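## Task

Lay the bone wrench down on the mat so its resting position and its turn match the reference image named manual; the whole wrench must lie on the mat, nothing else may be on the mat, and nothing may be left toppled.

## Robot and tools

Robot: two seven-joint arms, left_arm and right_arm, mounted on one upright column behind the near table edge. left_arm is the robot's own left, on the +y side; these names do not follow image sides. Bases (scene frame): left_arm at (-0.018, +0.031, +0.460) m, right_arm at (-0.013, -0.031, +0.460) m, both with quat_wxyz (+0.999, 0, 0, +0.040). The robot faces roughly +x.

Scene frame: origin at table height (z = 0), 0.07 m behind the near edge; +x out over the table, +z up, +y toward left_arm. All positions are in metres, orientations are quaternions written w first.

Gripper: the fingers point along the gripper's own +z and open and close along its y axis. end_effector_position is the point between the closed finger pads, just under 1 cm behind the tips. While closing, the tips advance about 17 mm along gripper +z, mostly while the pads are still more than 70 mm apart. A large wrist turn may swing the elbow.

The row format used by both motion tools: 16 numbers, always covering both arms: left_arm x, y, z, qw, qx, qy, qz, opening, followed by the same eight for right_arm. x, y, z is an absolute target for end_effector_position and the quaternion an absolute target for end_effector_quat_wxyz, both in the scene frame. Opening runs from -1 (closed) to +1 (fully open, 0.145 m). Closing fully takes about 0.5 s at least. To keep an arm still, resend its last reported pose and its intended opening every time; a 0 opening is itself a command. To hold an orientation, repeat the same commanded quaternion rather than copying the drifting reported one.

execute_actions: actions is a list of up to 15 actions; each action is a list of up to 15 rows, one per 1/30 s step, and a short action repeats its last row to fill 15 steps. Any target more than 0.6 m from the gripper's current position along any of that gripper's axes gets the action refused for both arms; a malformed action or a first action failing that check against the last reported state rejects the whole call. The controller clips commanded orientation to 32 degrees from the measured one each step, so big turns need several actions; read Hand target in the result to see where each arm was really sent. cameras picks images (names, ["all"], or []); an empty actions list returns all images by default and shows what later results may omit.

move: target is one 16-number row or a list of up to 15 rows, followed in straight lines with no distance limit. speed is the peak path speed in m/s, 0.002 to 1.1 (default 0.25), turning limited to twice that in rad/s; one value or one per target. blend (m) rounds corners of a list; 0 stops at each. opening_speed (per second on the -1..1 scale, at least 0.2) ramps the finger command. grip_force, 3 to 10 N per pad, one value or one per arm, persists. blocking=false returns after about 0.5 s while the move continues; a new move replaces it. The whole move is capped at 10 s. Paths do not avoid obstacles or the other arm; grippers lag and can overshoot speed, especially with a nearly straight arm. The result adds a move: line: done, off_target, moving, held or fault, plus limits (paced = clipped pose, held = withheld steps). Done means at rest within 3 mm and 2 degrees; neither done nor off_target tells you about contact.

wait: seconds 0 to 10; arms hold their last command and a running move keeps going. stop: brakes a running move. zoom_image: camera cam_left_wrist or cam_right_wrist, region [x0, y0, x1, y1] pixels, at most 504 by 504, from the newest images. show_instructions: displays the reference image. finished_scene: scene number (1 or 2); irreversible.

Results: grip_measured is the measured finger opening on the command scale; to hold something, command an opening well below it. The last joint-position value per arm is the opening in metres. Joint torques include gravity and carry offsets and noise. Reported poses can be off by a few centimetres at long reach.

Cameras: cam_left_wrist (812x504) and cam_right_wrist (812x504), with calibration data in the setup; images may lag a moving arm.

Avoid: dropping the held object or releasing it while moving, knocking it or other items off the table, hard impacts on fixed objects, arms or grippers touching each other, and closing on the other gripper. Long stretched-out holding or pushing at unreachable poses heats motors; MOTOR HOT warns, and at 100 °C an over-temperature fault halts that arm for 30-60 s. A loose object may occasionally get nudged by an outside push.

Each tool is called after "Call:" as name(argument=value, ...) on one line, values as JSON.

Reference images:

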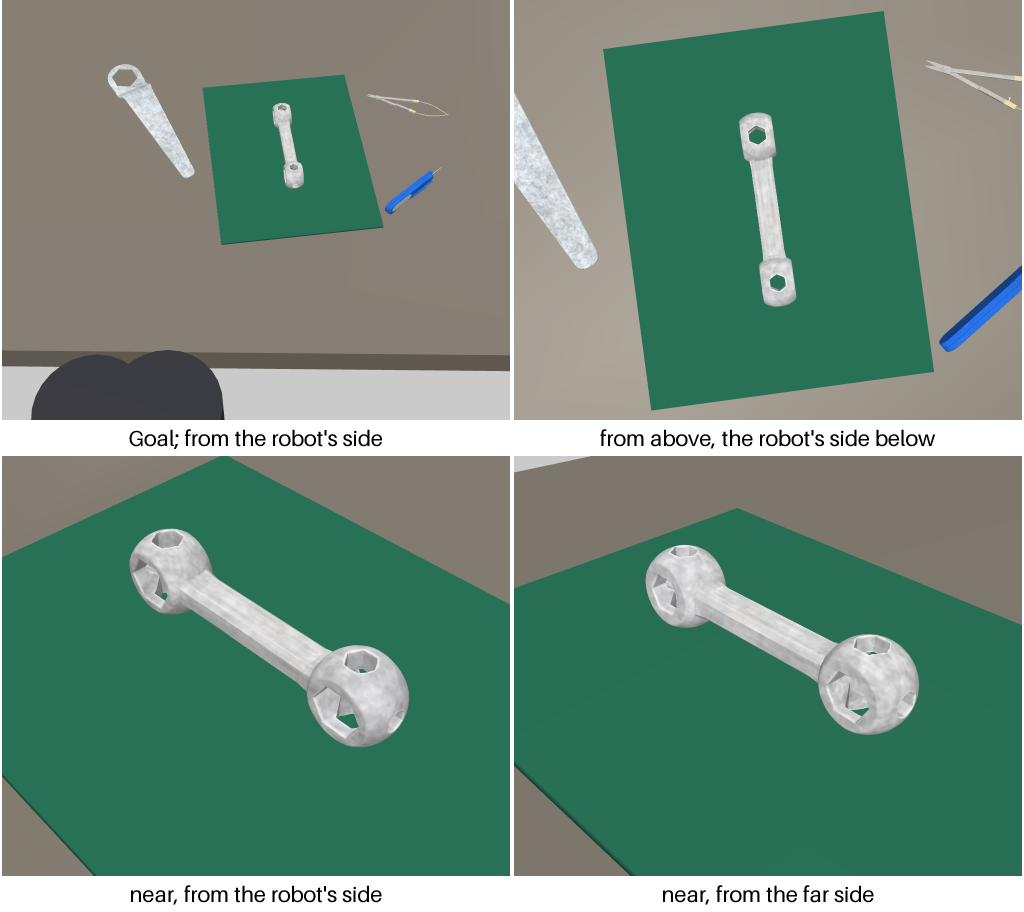

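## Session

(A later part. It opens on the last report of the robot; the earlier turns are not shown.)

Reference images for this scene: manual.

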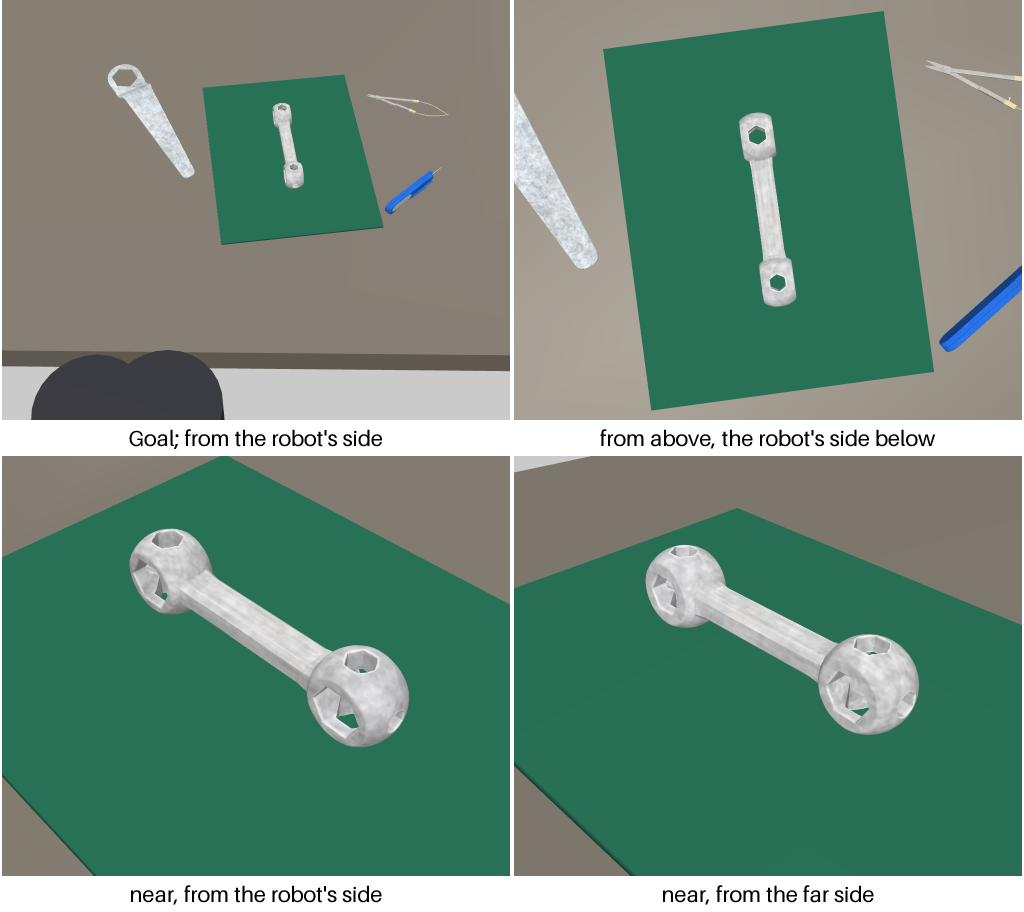

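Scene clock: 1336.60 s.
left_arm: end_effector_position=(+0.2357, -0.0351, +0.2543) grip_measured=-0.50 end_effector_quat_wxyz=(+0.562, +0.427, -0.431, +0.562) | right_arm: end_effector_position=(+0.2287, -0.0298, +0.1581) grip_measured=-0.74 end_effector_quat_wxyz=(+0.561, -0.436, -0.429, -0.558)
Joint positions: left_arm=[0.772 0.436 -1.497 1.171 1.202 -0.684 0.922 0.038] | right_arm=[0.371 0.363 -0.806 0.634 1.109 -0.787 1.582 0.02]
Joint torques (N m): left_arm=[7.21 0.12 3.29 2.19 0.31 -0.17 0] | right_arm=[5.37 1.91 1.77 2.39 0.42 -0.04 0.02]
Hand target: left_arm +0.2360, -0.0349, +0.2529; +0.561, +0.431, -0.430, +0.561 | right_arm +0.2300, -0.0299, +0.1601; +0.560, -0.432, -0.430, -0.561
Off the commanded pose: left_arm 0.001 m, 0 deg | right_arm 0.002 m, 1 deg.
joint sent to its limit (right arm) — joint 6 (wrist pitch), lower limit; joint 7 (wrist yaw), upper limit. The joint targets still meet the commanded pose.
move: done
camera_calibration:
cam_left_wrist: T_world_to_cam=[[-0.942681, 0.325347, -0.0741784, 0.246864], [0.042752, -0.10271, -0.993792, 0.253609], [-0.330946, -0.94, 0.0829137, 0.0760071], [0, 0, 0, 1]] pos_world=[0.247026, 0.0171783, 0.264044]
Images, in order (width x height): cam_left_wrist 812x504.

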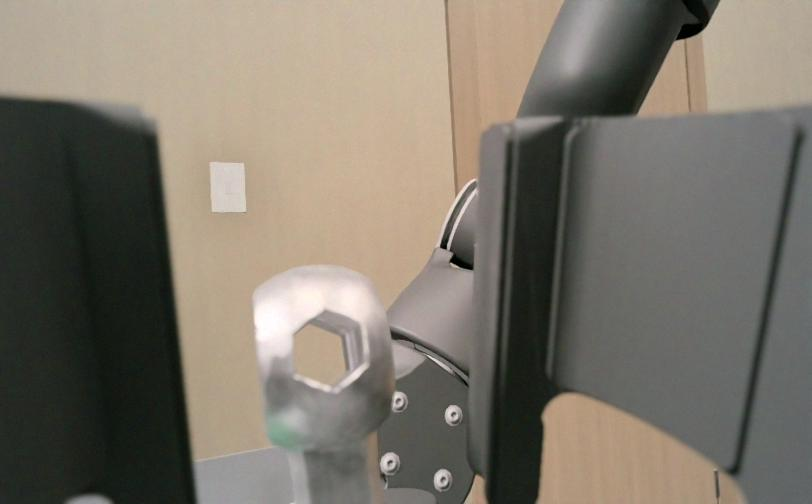

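Call:
move(target=[[0.236,-0.047,0.252,0.561,0.4305,-0.4305,0.561,-0.5,0.23,-0.03,0.16,0.561,-0.4305,-0.4305,-0.561,-1],[0.236,-0.047,0.252,0.561,0.4305,-0.4305,0.561,-1,0.23,-0.03,0.16,0.561,-0.4305,-0.4305,-0.561,-1]], speed=[0.04,0.04], opening_speed=0.5, cameras=["cam_left_wrist"])

Scene clock: 1345.20 s.
left_arm: end_effector_position=(+0.2362, -0.0469, +0.2544) grip_measured=-0.74 end_effector_quat_wxyz=(+0.561, +0.426, -0.432, +0.563) | right_arm: end_effector_position=(+0.2288, -0.0298, +0.1581) grip_measured=-0.74 end_effector_quat_wxyz=(+0.561, -0.436, -0.429, -0.558)
Joint positions: left_arm=[0.772 0.398 -1.497 1.157 1.176 -0.678 0.891 0.02] | right_arm=[0.371 0.363 -0.806 0.634 1.109 -0.787 1.582 0.02]
Joint torques (N m): left_arm=[6.45 -0.41 3.14 1.92 0.34 -0.2 0] | right_arm=[5.37 1.91 1.69 2.37 0.41 -0.05 0.02]
Hand target: left_arm +0.2359, -0.0470, +0.2519; +0.561, +0.431, -0.430, +0.561 | right_arm +0.2300, -0.0299, +0.1601; +0.560, -0.432, -0.430, -0.561
Off the commanded pose: left_arm 0.002 m, 1 deg | right_arm 0.002 m, 1 deg.
joint sent to its limit (right arm) — joint 6 (wrist pitch), lower limit; joint 7 (wrist yaw), upper limit. The joint targets still meet the commanded pose.
move: done
camera_calibration:
cam_left_wrist: T_world_to_cam=[[-0.942304, 0.325626, -0.0776612, 0.251973], [0.0465701, -0.102223, -0.993671, 0.251502], [-0.331504, -0.939957, 0.0811607, 0.0657665], [0, 0, 0, 1]] pos_world=[0.247524, 0.00547821, 0.264141]
Images, in order (width x height): cam_left_wrist 812x504.

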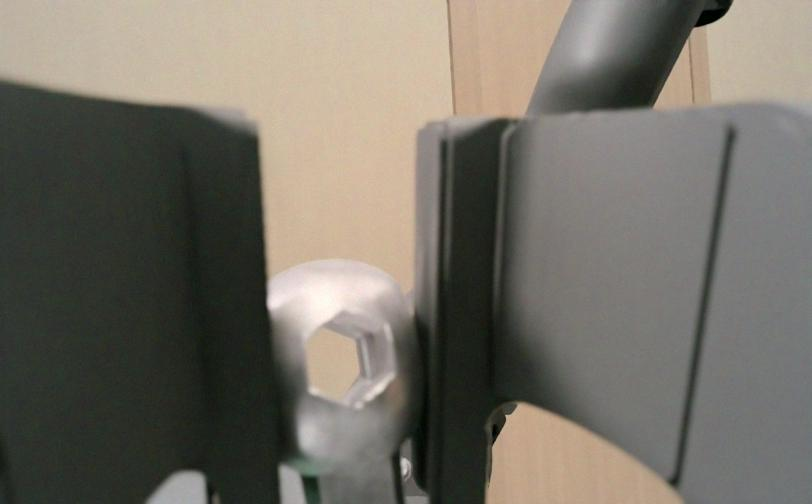

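Call:
move(target=[[0.236,-0.047,0.252,0.561,0.4305,-0.4305,0.561,-1,0.2288,-0.0298,0.1585,0.561,-0.4305,-0.4305,-0.561,-0.5],[0.236,-0.047,0.252,0.561,0.4305,-0.4305,0.561,-1,0.225,-0.15,0.125,0.561,-0.4305,-0.4305,-0.561,-0.5],[0.25,0.0,0.24,0.561,0.4305,-0.4305,0.561,-1,0.18,-0.25,0.18,0.283,0.257,0.711,0.59,-0.5],[0.29,-0.02,0.16,0.078,0.921,-0.291,0.247,-1,0.16,-0.3,0.18,0.283,0.257,0.711,0.59,-0.5]], speed=[0.05,0.1,0.25,0.35], opening_speed=0.6, cameras=["cam_left_wrist"])

Scene clock: 1364.27 s.
left_arm: end_effector_position=(+0.2896, -0.0215, +0.1609) grip_measured=-0.74 end_effector_quat_wxyz=(+0.080, +0.919, -0.294, +0.248) | right_arm: end_effector_position=(+0.1595, -0.2999, +0.1789) grip_measured=-0.50 end_effector_quat_wxyz=(+0.283, +0.259, +0.712, +0.588)
Joint positions: left_arm=[0.909 0.25 -1.458 1.472 1.57 0.75 -0.746 0.019] | right_arm=[-0.76 0.976 0.034 1.134 -1.425 -0.561 -1.246 0.038]
Joint torques (N m): left_arm=[6.71 -1.02 5.33 2.14 -0.07 -0.13 0.04] | right_arm=[-0.78 5.5 2.13 0.02 0.31 -0.12 -0.8]
Hand target: left_arm +0.2899, -0.0201, +0.1600; +0.078, +0.921, -0.291, +0.247 | right_arm +0.1600, -0.3000, +0.1800; +0.283, +0.257, +0.711, +0.590
Off the commanded pose: left_arm 0.002 m, 1 deg | right_arm 0.001 m, 0 deg.
joint sent to its limit (left arm) — joint 5 (forearm roll), upper limit. The joint targets still meet the commanded pose.
move: done
camera_calibration:
cam_left_wrist: T_world_to_cam=[[-0.671561, -0.680414, 0.29333, 0.127028], [-0.737304, 0.574441, -0.355528, 0.297671], [0.0734055, -0.455032, -0.887444, 0.163936], [0, 0, 0, 1]] pos_world=[0.292747, -0.00996652, 0.214053]
Images, in order (width x height): cam_left_wrist 812x504.

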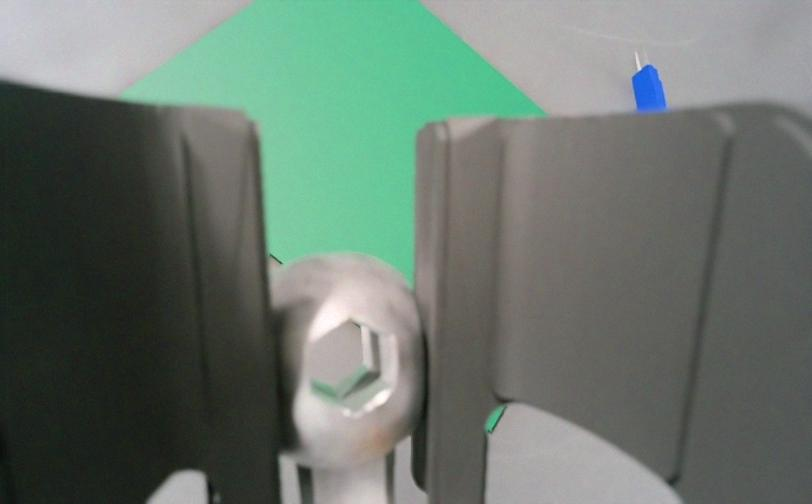

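Call:
move(target=[[0.268,-0.02,0.06,0.078,0.921,-0.291,0.247,-1,0.16,-0.3,0.18,0.283,0.257,0.711,0.59,-0.5],[0.268,-0.02,0.021,0.078,0.921,-0.291,0.247,-1,0.16,-0.3,0.18,0.283,0.257,0.711,0.59,-0.5]], speed=[0.12,0.04], cameras=["cam_left_wrist"])

Scene clock: 1372.13 s.
left_arm: end_effector_position=(+0.2752, -0.0222, +0.0278) grip_measured=-0.74 end_effector_quat_wxyz=(+0.076, +0.918, -0.290, +0.260) | right_arm: end_effector_position=(+0.1594, -0.2998, +0.1789) grip_measured=-0.50 end_effector_quat_wxyz=(+0.283, +0.259, +0.712, +0.589)
Joint positions: left_arm=[0.645 0.05 -1.558 0.869 1.123 0.402 -0.335 0.02] | right_arm=[-0.76 0.976 0.034 1.134 -1.426 -0.561 -1.246 0.038]
Joint torques (N m): left_arm=[3.73 -1.78 1.94 0.95 0.08 -0.03 0.45] | right_arm=[-0.78 5.45 2.18 0.01 0.3 -0.12 -0.8]
Hand target: left_arm +0.2679, -0.0200, +0.0212; +0.078, +0.921, -0.291, +0.247 | right_arm +0.1599, -0.3000, +0.1800; +0.283, +0.257, +0.711, +0.590
Off the commanded pose: left_arm 0.010 m, 2 deg | right_arm 0.001 m, 0 deg.
move: off_target (left_arm)
camera_calibration:
cam_left_wrist: T_world_to_cam=[[-0.671865, -0.685988, 0.279316, 0.156269], [-0.733975, 0.566026, -0.375361, 0.239515], [0.0993927, -0.457203, -0.883791, 0.0391607], [0, 0, 0, 1]] pos_world=[0.276898, -0.0104685, 0.0808659]
Images, in order (width x height): cam_left_wrist 812x504.

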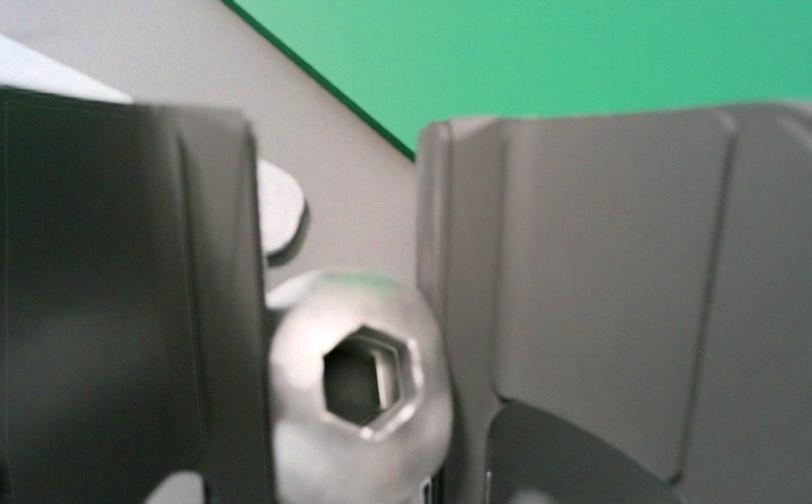

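Call:
move(target=[[0.2752,-0.0222,0.0265,0.076,0.918,-0.29,0.26,-0.6,0.16,-0.3,0.18,0.283,0.257,0.711,0.59,-0.6],[0.2752,-0.0222,0.0265,0.076,0.918,-0.29,0.26,-0.2,0.16,-0.3,0.18,0.283,0.257,0.711,0.59,-0.6],[0.222,0.011,0.112,0.078,0.906,-0.284,0.302,-0.2,0.18,-0.2,0.19,0.283,0.257,0.711,0.59,-0.6],[0.17,0.2,0.3,0.078,0.906,-0.284,0.302,-0.1,0.22,-0.05,0.17,0.0,0.3,0.954,0.0,-0.5]], speed=[0.02,0.02,0.07,0.35], opening_speed=0.6)

Call:
move(target=[[0.17,0.2,0.3,0.078,0.906,-0.284,0.302,-0.1,0.215,0.01,0.14,0.0,0.3,0.954,0.0,-0.45]], speed=[0.2], cameras=["cam_right_wrist"])

Call:
zoom_image(camera="cam_right_wrist", region=[450, 0, 670, 440])

Scene clock: 1390.47 s.
left_arm: end_effector_position=(+0.1698, +0.2002, +0.2995) grip_measured=-0.10 end_effector_quat_wxyz=(+0.078, +0.907, -0.283, +0.302) | right_arm: end_effector_position=(+0.2199, -0.0490, +0.1701) grip_measured=-0.50 end_effector_quat_wxyz=(+0.000, +0.299, +0.954, +0.003)
Joint positions: left_arm=[1.038 1.798 -1.296 2.417 1.412 0.687 0.022 0.068] | right_arm=[0.82 0.525 -1.263 1.772 -0.646 0.255 1.581 0.038]
Joint torques (N m): left_arm=[1.96 2.1 4.03 0.61 0.01 -0.24 0.31] | right_arm=[6.37 0.44 2.4 1.42 0.12 0.03 0.1]
Hand target: left_arm +0.1700, +0.2001, +0.3000; +0.078, +0.907, -0.284, +0.302 | right_arm +0.2200, -0.0501, +0.1700; +0.000, +0.300, +0.954, +0.000
Off the commanded pose: left_arm 0.001 m, 0 deg | right_arm 0.001 m, 0 deg.
joint sent to its limit (right arm) — joint 7 (wrist yaw), upper limit. The joint targets still meet the commanded pose.
move: done

Scene clock: 1391.30 s.
left_arm: end_effector_position=(+0.1698, +0.2002, +0.2995) grip_measured=-0.10 end_effector_quat_wxyz=(+0.078, +0.907, -0.283, +0.302) | right_arm: end_effector_position=(+0.2148, +0.0091, +0.1400) grip_measured=-0.45 end_effector_quat_wxyz=(-0.001, +0.299, +0.954, -0.002)
Joint positions: left_arm=[1.038 1.798 -1.296 2.417 1.412 0.687 0.022 0.068] | right_arm=[0.791 0.256 -1.335 1.534 -0.737 0.316 1.541 0.042]
Joint torques (N m): left_arm=[1.96 2.1 4.01 0.65 0.01 -0.24 0.31] | right_arm=[5.63 -1.38 2.7 1.95 0.02 0.01 -0.11]
Hand target: left_arm +0.1700, +0.2001, +0.3000; +0.078, +0.907, -0.284, +0.302 | right_arm +0.2149, +0.0100, +0.1400; +0.000, +0.300, +0.954, +0.000
Off the commanded pose: left_arm 0.001 m, 0 deg | right_arm 0.001 m, 0 deg.
move: done
camera_calibration:
cam_right_wrist: T_world_to_cam=[[0.528145, 0.775597, -0.345705, -0.0674002], [0.848472, -0.498319, 0.178249, -0.191084], [-0.0340223, -0.387462, -0.921258, 0.201639], [0, 0, 0, 1]] pos_world=[0.204587, 0.035182, 0.196522]
Images, in order (width x height): cam_right_wrist 812x504.

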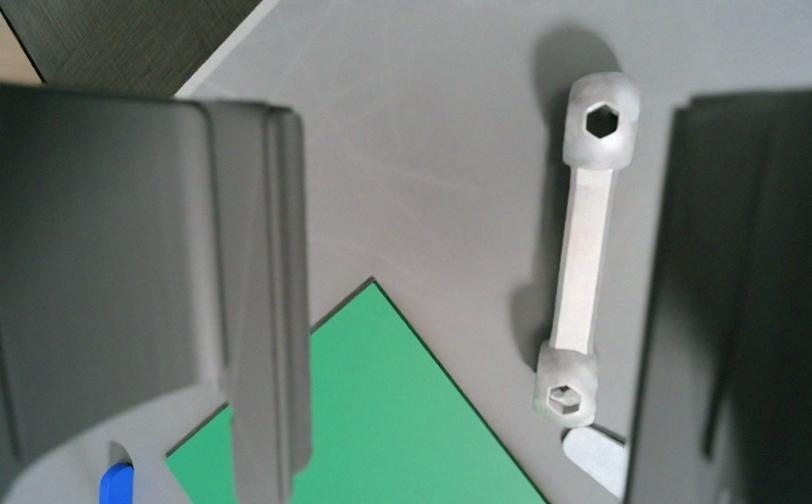

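Scaled by 1.145 from the camera's 812x504 image, which has a finer 957x594 frame.

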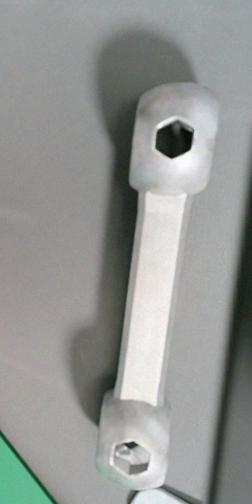

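Call:
move(target=[[0.17,0.22,0.3,0.078,0.906,-0.284,0.302,-0.1,0.196,0.0455,0.07,0.0,0.323,0.946,0.0,-0.5],[0.17,0.22,0.3,0.078,0.906,-0.284,0.302,-0.1,0.196,0.0455,0.0165,0.0,0.323,0.946,0.0,-0.5]], speed=[0.12,0.05], cameras=["cam_right_wrist"])

Scene clock: 1422.03 s.
left_arm: end_effector_position=(+0.1710, +0.2204, +0.3008) grip_measured=-0.10 end_effector_quat_wxyz=(+0.076, +0.906, -0.284, +0.304) | right_arm: end_effector_position=(+0.1962, +0.0443, +0.0166) grip_measured=-0.50 end_effector_quat_wxyz=(+0.000, +0.325, +0.946, -0.002)
Joint positions: left_arm=[1.031 1.861 -1.296 2.351 1.321 0.641 0.174 0.068] | right_arm=[0.568 -0.061 -1.385 0.855 -0.855 0.201 1.11 0.038]
Joint torques (N m): left_arm=[0.94 2.47 3.21 0.62 0.04 -0.36 0.32] | right_arm=[4.84 -3.18 1.09 1.84 0 -0.11 -0.16]
Hand target: left_arm +0.1700, +0.2199, +0.3000; +0.078, +0.907, -0.284, +0.302 | right_arm +0.1960, +0.0456, +0.0165; +0.000, +0.323, +0.946, +0.000
Off the commanded pose: left_arm 0.001 m, 0 deg | right_arm 0.001 m, 0 deg.
move: done
camera_calibration:
cam_right_wrist: T_world_to_cam=[[0.569296, 0.74598, -0.345566, -0.134264], [0.820317, -0.543338, 0.178503, -0.128298], [-0.0545995, -0.385095, -0.921261, 0.104876], [0, 0, 0, 1]] pos_world=[0.187407, 0.0708365, 0.073122]
Images, in order (width x height): cam_right_wrist 812x504.

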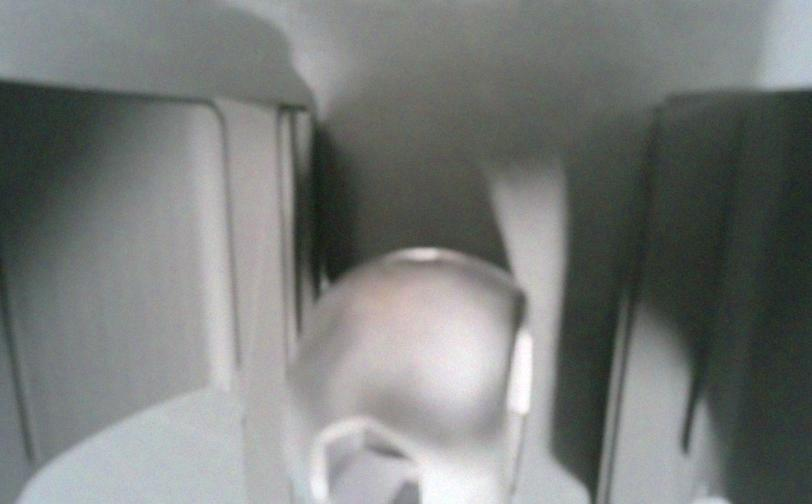

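Call:
move(target=[[0.17,0.22,0.3,0.078,0.906,-0.284,0.302,-0.1,0.202,0.0335,0.0165,0.0,0.323,0.946,0.0,-0.5],[0.17,0.22,0.3,0.078,0.906,-0.284,0.302,-0.1,0.202,0.0335,0.0165,0.0,0.323,0.946,0.0,-1],[0.17,0.22,0.3,0.078,0.906,-0.284,0.302,-0.1,0.21,0.02,0.07,0.0,0.323,0.946,0.0,-1]], speed=[0.03,0.03,0.1], opening_speed=0.6, cameras=["all"])

Scene clock: 1430.80 s.
left_arm: end_effector_position=(+0.1710, +0.2204, +0.3008) grip_measured=-0.10 end_effector_quat_wxyz=(+0.076, +0.906, -0.284, +0.304) | right_arm: end_effector_position=(+0.2098, +0.0200, +0.0690) grip_measured=-0.74 end_effector_quat_wxyz=(+0.000, +0.322, +0.947, +0.000)
Joint positions: left_arm=[1.031 1.861 -1.296 2.351 1.321 0.641 0.174 0.068] | right_arm=[0.652 0.141 -1.368 1.228 -0.81 0.265 1.306 0.02]
Joint torques (N m): left_arm=[0.96 2.47 3.23 0.59 0.05 -0.35 0.32] | right_arm=[5.89 -1.44 2.4 2.74 0.1 0.03 0.12]
Hand target: left_arm +0.1700, +0.2199, +0.3000; +0.078, +0.907, -0.284, +0.302 | right_arm +0.2100, +0.0201, +0.0701; +0.000, +0.323, +0.946, +0.000
Off the commanded pose: left_arm 0.001 m, 0 deg | right_arm 0.001 m, 0 deg.
move: done
camera_calibration:
cam_left_wrist: T_world_to_cam=[[-0.685242, -0.687223, 0.24118, 0.190486], [-0.705747, 0.544747, -0.45296, 0.151435], [0.179903, -0.480599, -0.858289, 0.385517], [0, 0, 0, 1]] pos_world=[0.168048, 0.233691, 0.353538]
cam_right_wrist: T_world_to_cam=[[0.565102, 0.750962, -0.341636, -0.105246], [0.82355, -0.538177, 0.179251, -0.162754], [-0.0492499, -0.382649, -0.92258, 0.143417], [0, 0, 0, 1]] pos_world=[0.200574, 0.0463237, 0.125531]

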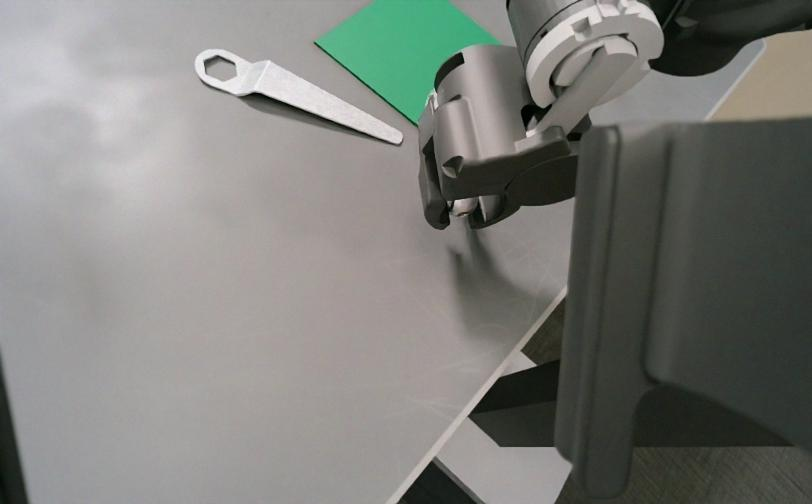

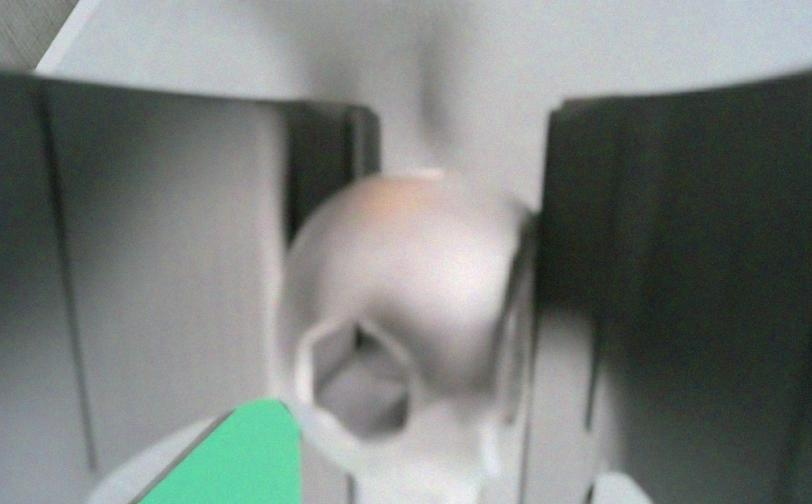

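Call:
move(target=[[0.17,0.22,0.3,0.078,0.906,-0.284,0.302,-0.1,0.22,-0.06,0.09,0.0,0.2,0.98,0.0,-1],[0.17,0.22,0.3,0.078,0.906,-0.284,0.302,-0.1,0.275,-0.14,0.06,0.0,-0.068,0.998,0.0,-1]], speed=[0.15,0.15], blend=[0.02,0])

Scene clock: 1440.50 s.
left_arm: end_effector_position=(+0.1710, +0.2204, +0.3008) grip_measured=-0.10 end_effector_quat_wxyz=(+0.076, +0.906, -0.284, +0.304) | right_arm: end_effector_position=(+0.2735, -0.1407, +0.0588) grip_measured=-0.74 end_effector_quat_wxyz=(-0.002, -0.067, +0.998, -0.002)
Joint positions: left_arm=[1.031 1.861 -1.296 2.351 1.321 0.641 0.174 0.068] | right_arm=[0.81 0.599 -1.478 1.161 -1.112 -0.774 0.764 0.02]
Joint torques (N m): left_arm=[0.99 2.47 3.21 0.66 0.05 -0.35 0.31] | right_arm=[7.27 1.54 2.65 0.92 -0.07 -0.12 -0.17]
Hand target: left_arm +0.1700, +0.2199, +0.3000; +0.078, +0.907, -0.284, +0.302 | right_arm +0.2750, -0.1401, +0.0600; +0.000, -0.068, +0.998, +0.000
Off the commanded pose: left_arm 0.001 m, 0 deg | right_arm 0.002 m, 0 deg.
move: done

Fully reached. Lower, check the pose, and release.

Call:
move(target=[[0.17,0.22,0.3,0.078,0.906,-0.284,0.302,-0.1,0.275,-0.14,0.0185,0.0,-0.068,0.998,0.0,-1],[0.17,0.22,0.3,0.078,0.906,-0.284,0.302,-0.1,0.275,-0.14,0.0185,0.0,-0.068,0.998,0.0,-0.72],[0.17,0.22,0.3,0.078,0.906,-0.284,0.302,-0.1,0.275,-0.14,0.0185,0.0,-0.068,0.998,0.0,-0.5]], speed=[0.03,0.02,0.02], opening_speed=0.25, cameras=["cam_right_wrist"])

Scene clock: 1450.67 s.
left_arm: end_effector_position=(+0.1710, +0.2204, +0.3008) grip_measured=-0.10 end_effector_quat_wxyz=(+0.076, +0.906, -0.284, +0.304) | right_arm: end_effector_position=(+0.2758, -0.1405, +0.0192) grip_measured=-0.50 end_effector_quat_wxyz=(+0.001, -0.068, +0.998, -0.001)
Joint positions: left_arm=[1.031 1.861 -1.296 2.351 1.321 0.641 0.174 0.068] | right_arm=[0.756 0.469 -1.501 0.899 -1.287 -0.753 0.548 0.038]
Joint torques (N m): left_arm=[0.91 2.49 3.23 0.62 0.04 -0.36 0.32] | right_arm=[5.92 1.2 1.81 0.51 -0.04 -0.04 -0.16]
Hand target: left_arm +0.1700, +0.2199, +0.3000; +0.078, +0.907, -0.284, +0.302 | right_arm +0.2751, -0.1401, +0.0185; +0.000, -0.068, +0.998, +0.000
Off the commanded pose: left_arm 0.001 m, 0 deg | right_arm 0.001 m, 0 deg.
move: done
camera_calibration:
cam_right_wrist: T_world_to_cam=[[-0.136433, 0.928615, -0.34505, 0.17955], [0.961587, 0.207886, 0.179261, -0.227884], [0.238196, -0.307338, -0.921307, -0.0293947], [0, 0, 0, 1]] pos_world=[0.250628, -0.128393, 0.0757228]
Images, in order (width x height): cam_right_wrist 812x504.

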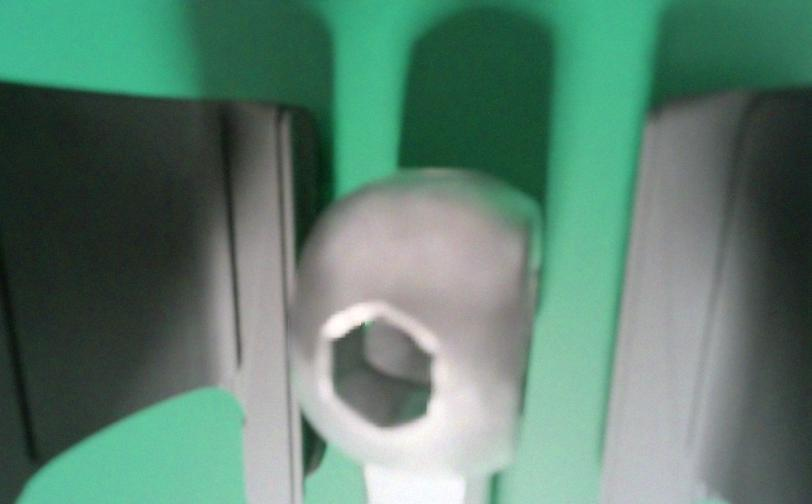

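Call:
move(target=[[0.17,0.22,0.3,0.078,0.906,-0.284,0.302,-0.1,0.2762,-0.1465,0.02,0.0,-0.068,0.998,0.0,-0.45],[0.17,0.22,0.3,0.078,0.906,-0.284,0.302,-0.1,0.2762,-0.1465,0.08,0.0,-0.068,0.998,0.0,-0.45],[0.17,0.22,0.3,0.078,0.906,-0.284,0.302,-0.1,0.27,-0.18,0.21,0.0,-0.068,0.998,0.0,-0.45]], speed=[0.02,0.06,0.2], cameras=["cam_right_wrist"])

Call:
zoom_image(camera="cam_right_wrist", region=[400, 50, 700, 450])

Scene clock: 1461.03 s.
left_arm: end_effector_position=(+0.1710, +0.2204, +0.3008) grip_measured=-0.10 end_effector_quat_wxyz=(+0.076, +0.906, -0.284, +0.304) | right_arm: end_effector_position=(+0.2708, -0.1789, +0.2110) grip_measured=-0.45 end_effector_quat_wxyz=(+0.022, -0.044, +0.999, -0.010)
Joint positions: left_arm=[1.031 1.861 -1.296 2.351 1.321 0.641 0.174 0.068] | right_arm=[1.243 1.021 -1.555 1.746 -0.518 -0.788 1.22 0.042]
Joint torques (N m): left_arm=[0.88 2.49 3.21 0.59 0.04 -0.35 0.31] | right_arm=[5.74 1.07 2.67 0.17 0.05 -0.1 0.12]
Hand target: left_arm +0.1700, +0.2199, +0.3000; +0.078, +0.907, -0.284, +0.302 | right_arm +0.2699, -0.1797, +0.2100; +0.019, -0.045, +0.999, -0.013
Off the commanded pose: left_arm 0.001 m, 0 deg | right_arm 0.002 m, 4 deg.
joint sent to its limit (right arm) — joint 3 (upper arm roll), lower limit; joint 6 (wrist pitch), lower limit. The joint targets are off in orientation, not in position.
move: off_target (right_arm)
camera_calibration:
cam_right_wrist: T_world_to_cam=[[-0.0768457, 0.928631, -0.362958, 0.268328], [0.961686, 0.16512, 0.218852, -0.265467], [0.263165, -0.332234, -0.90574, 0.12217], [0, 0, 0, 1]] pos_world=[0.243764, -0.164755, 0.266144]
Images, in order (width x height): cam_right_wrist 812x504.

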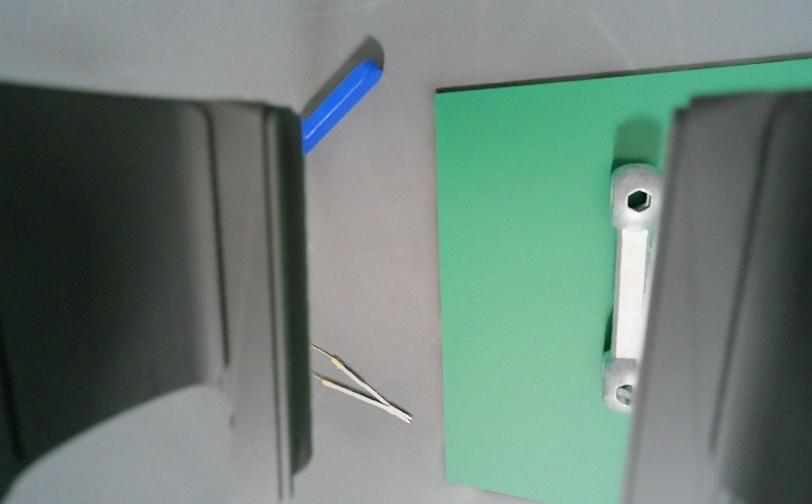

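Scaled by 1.260 from the camera's 812x504 image, which has a finer 957x594 frame.

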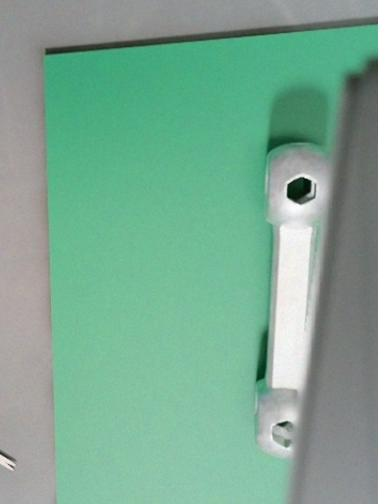

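Call:
finished_scene(scene=2)

The scene is finished: the task was done.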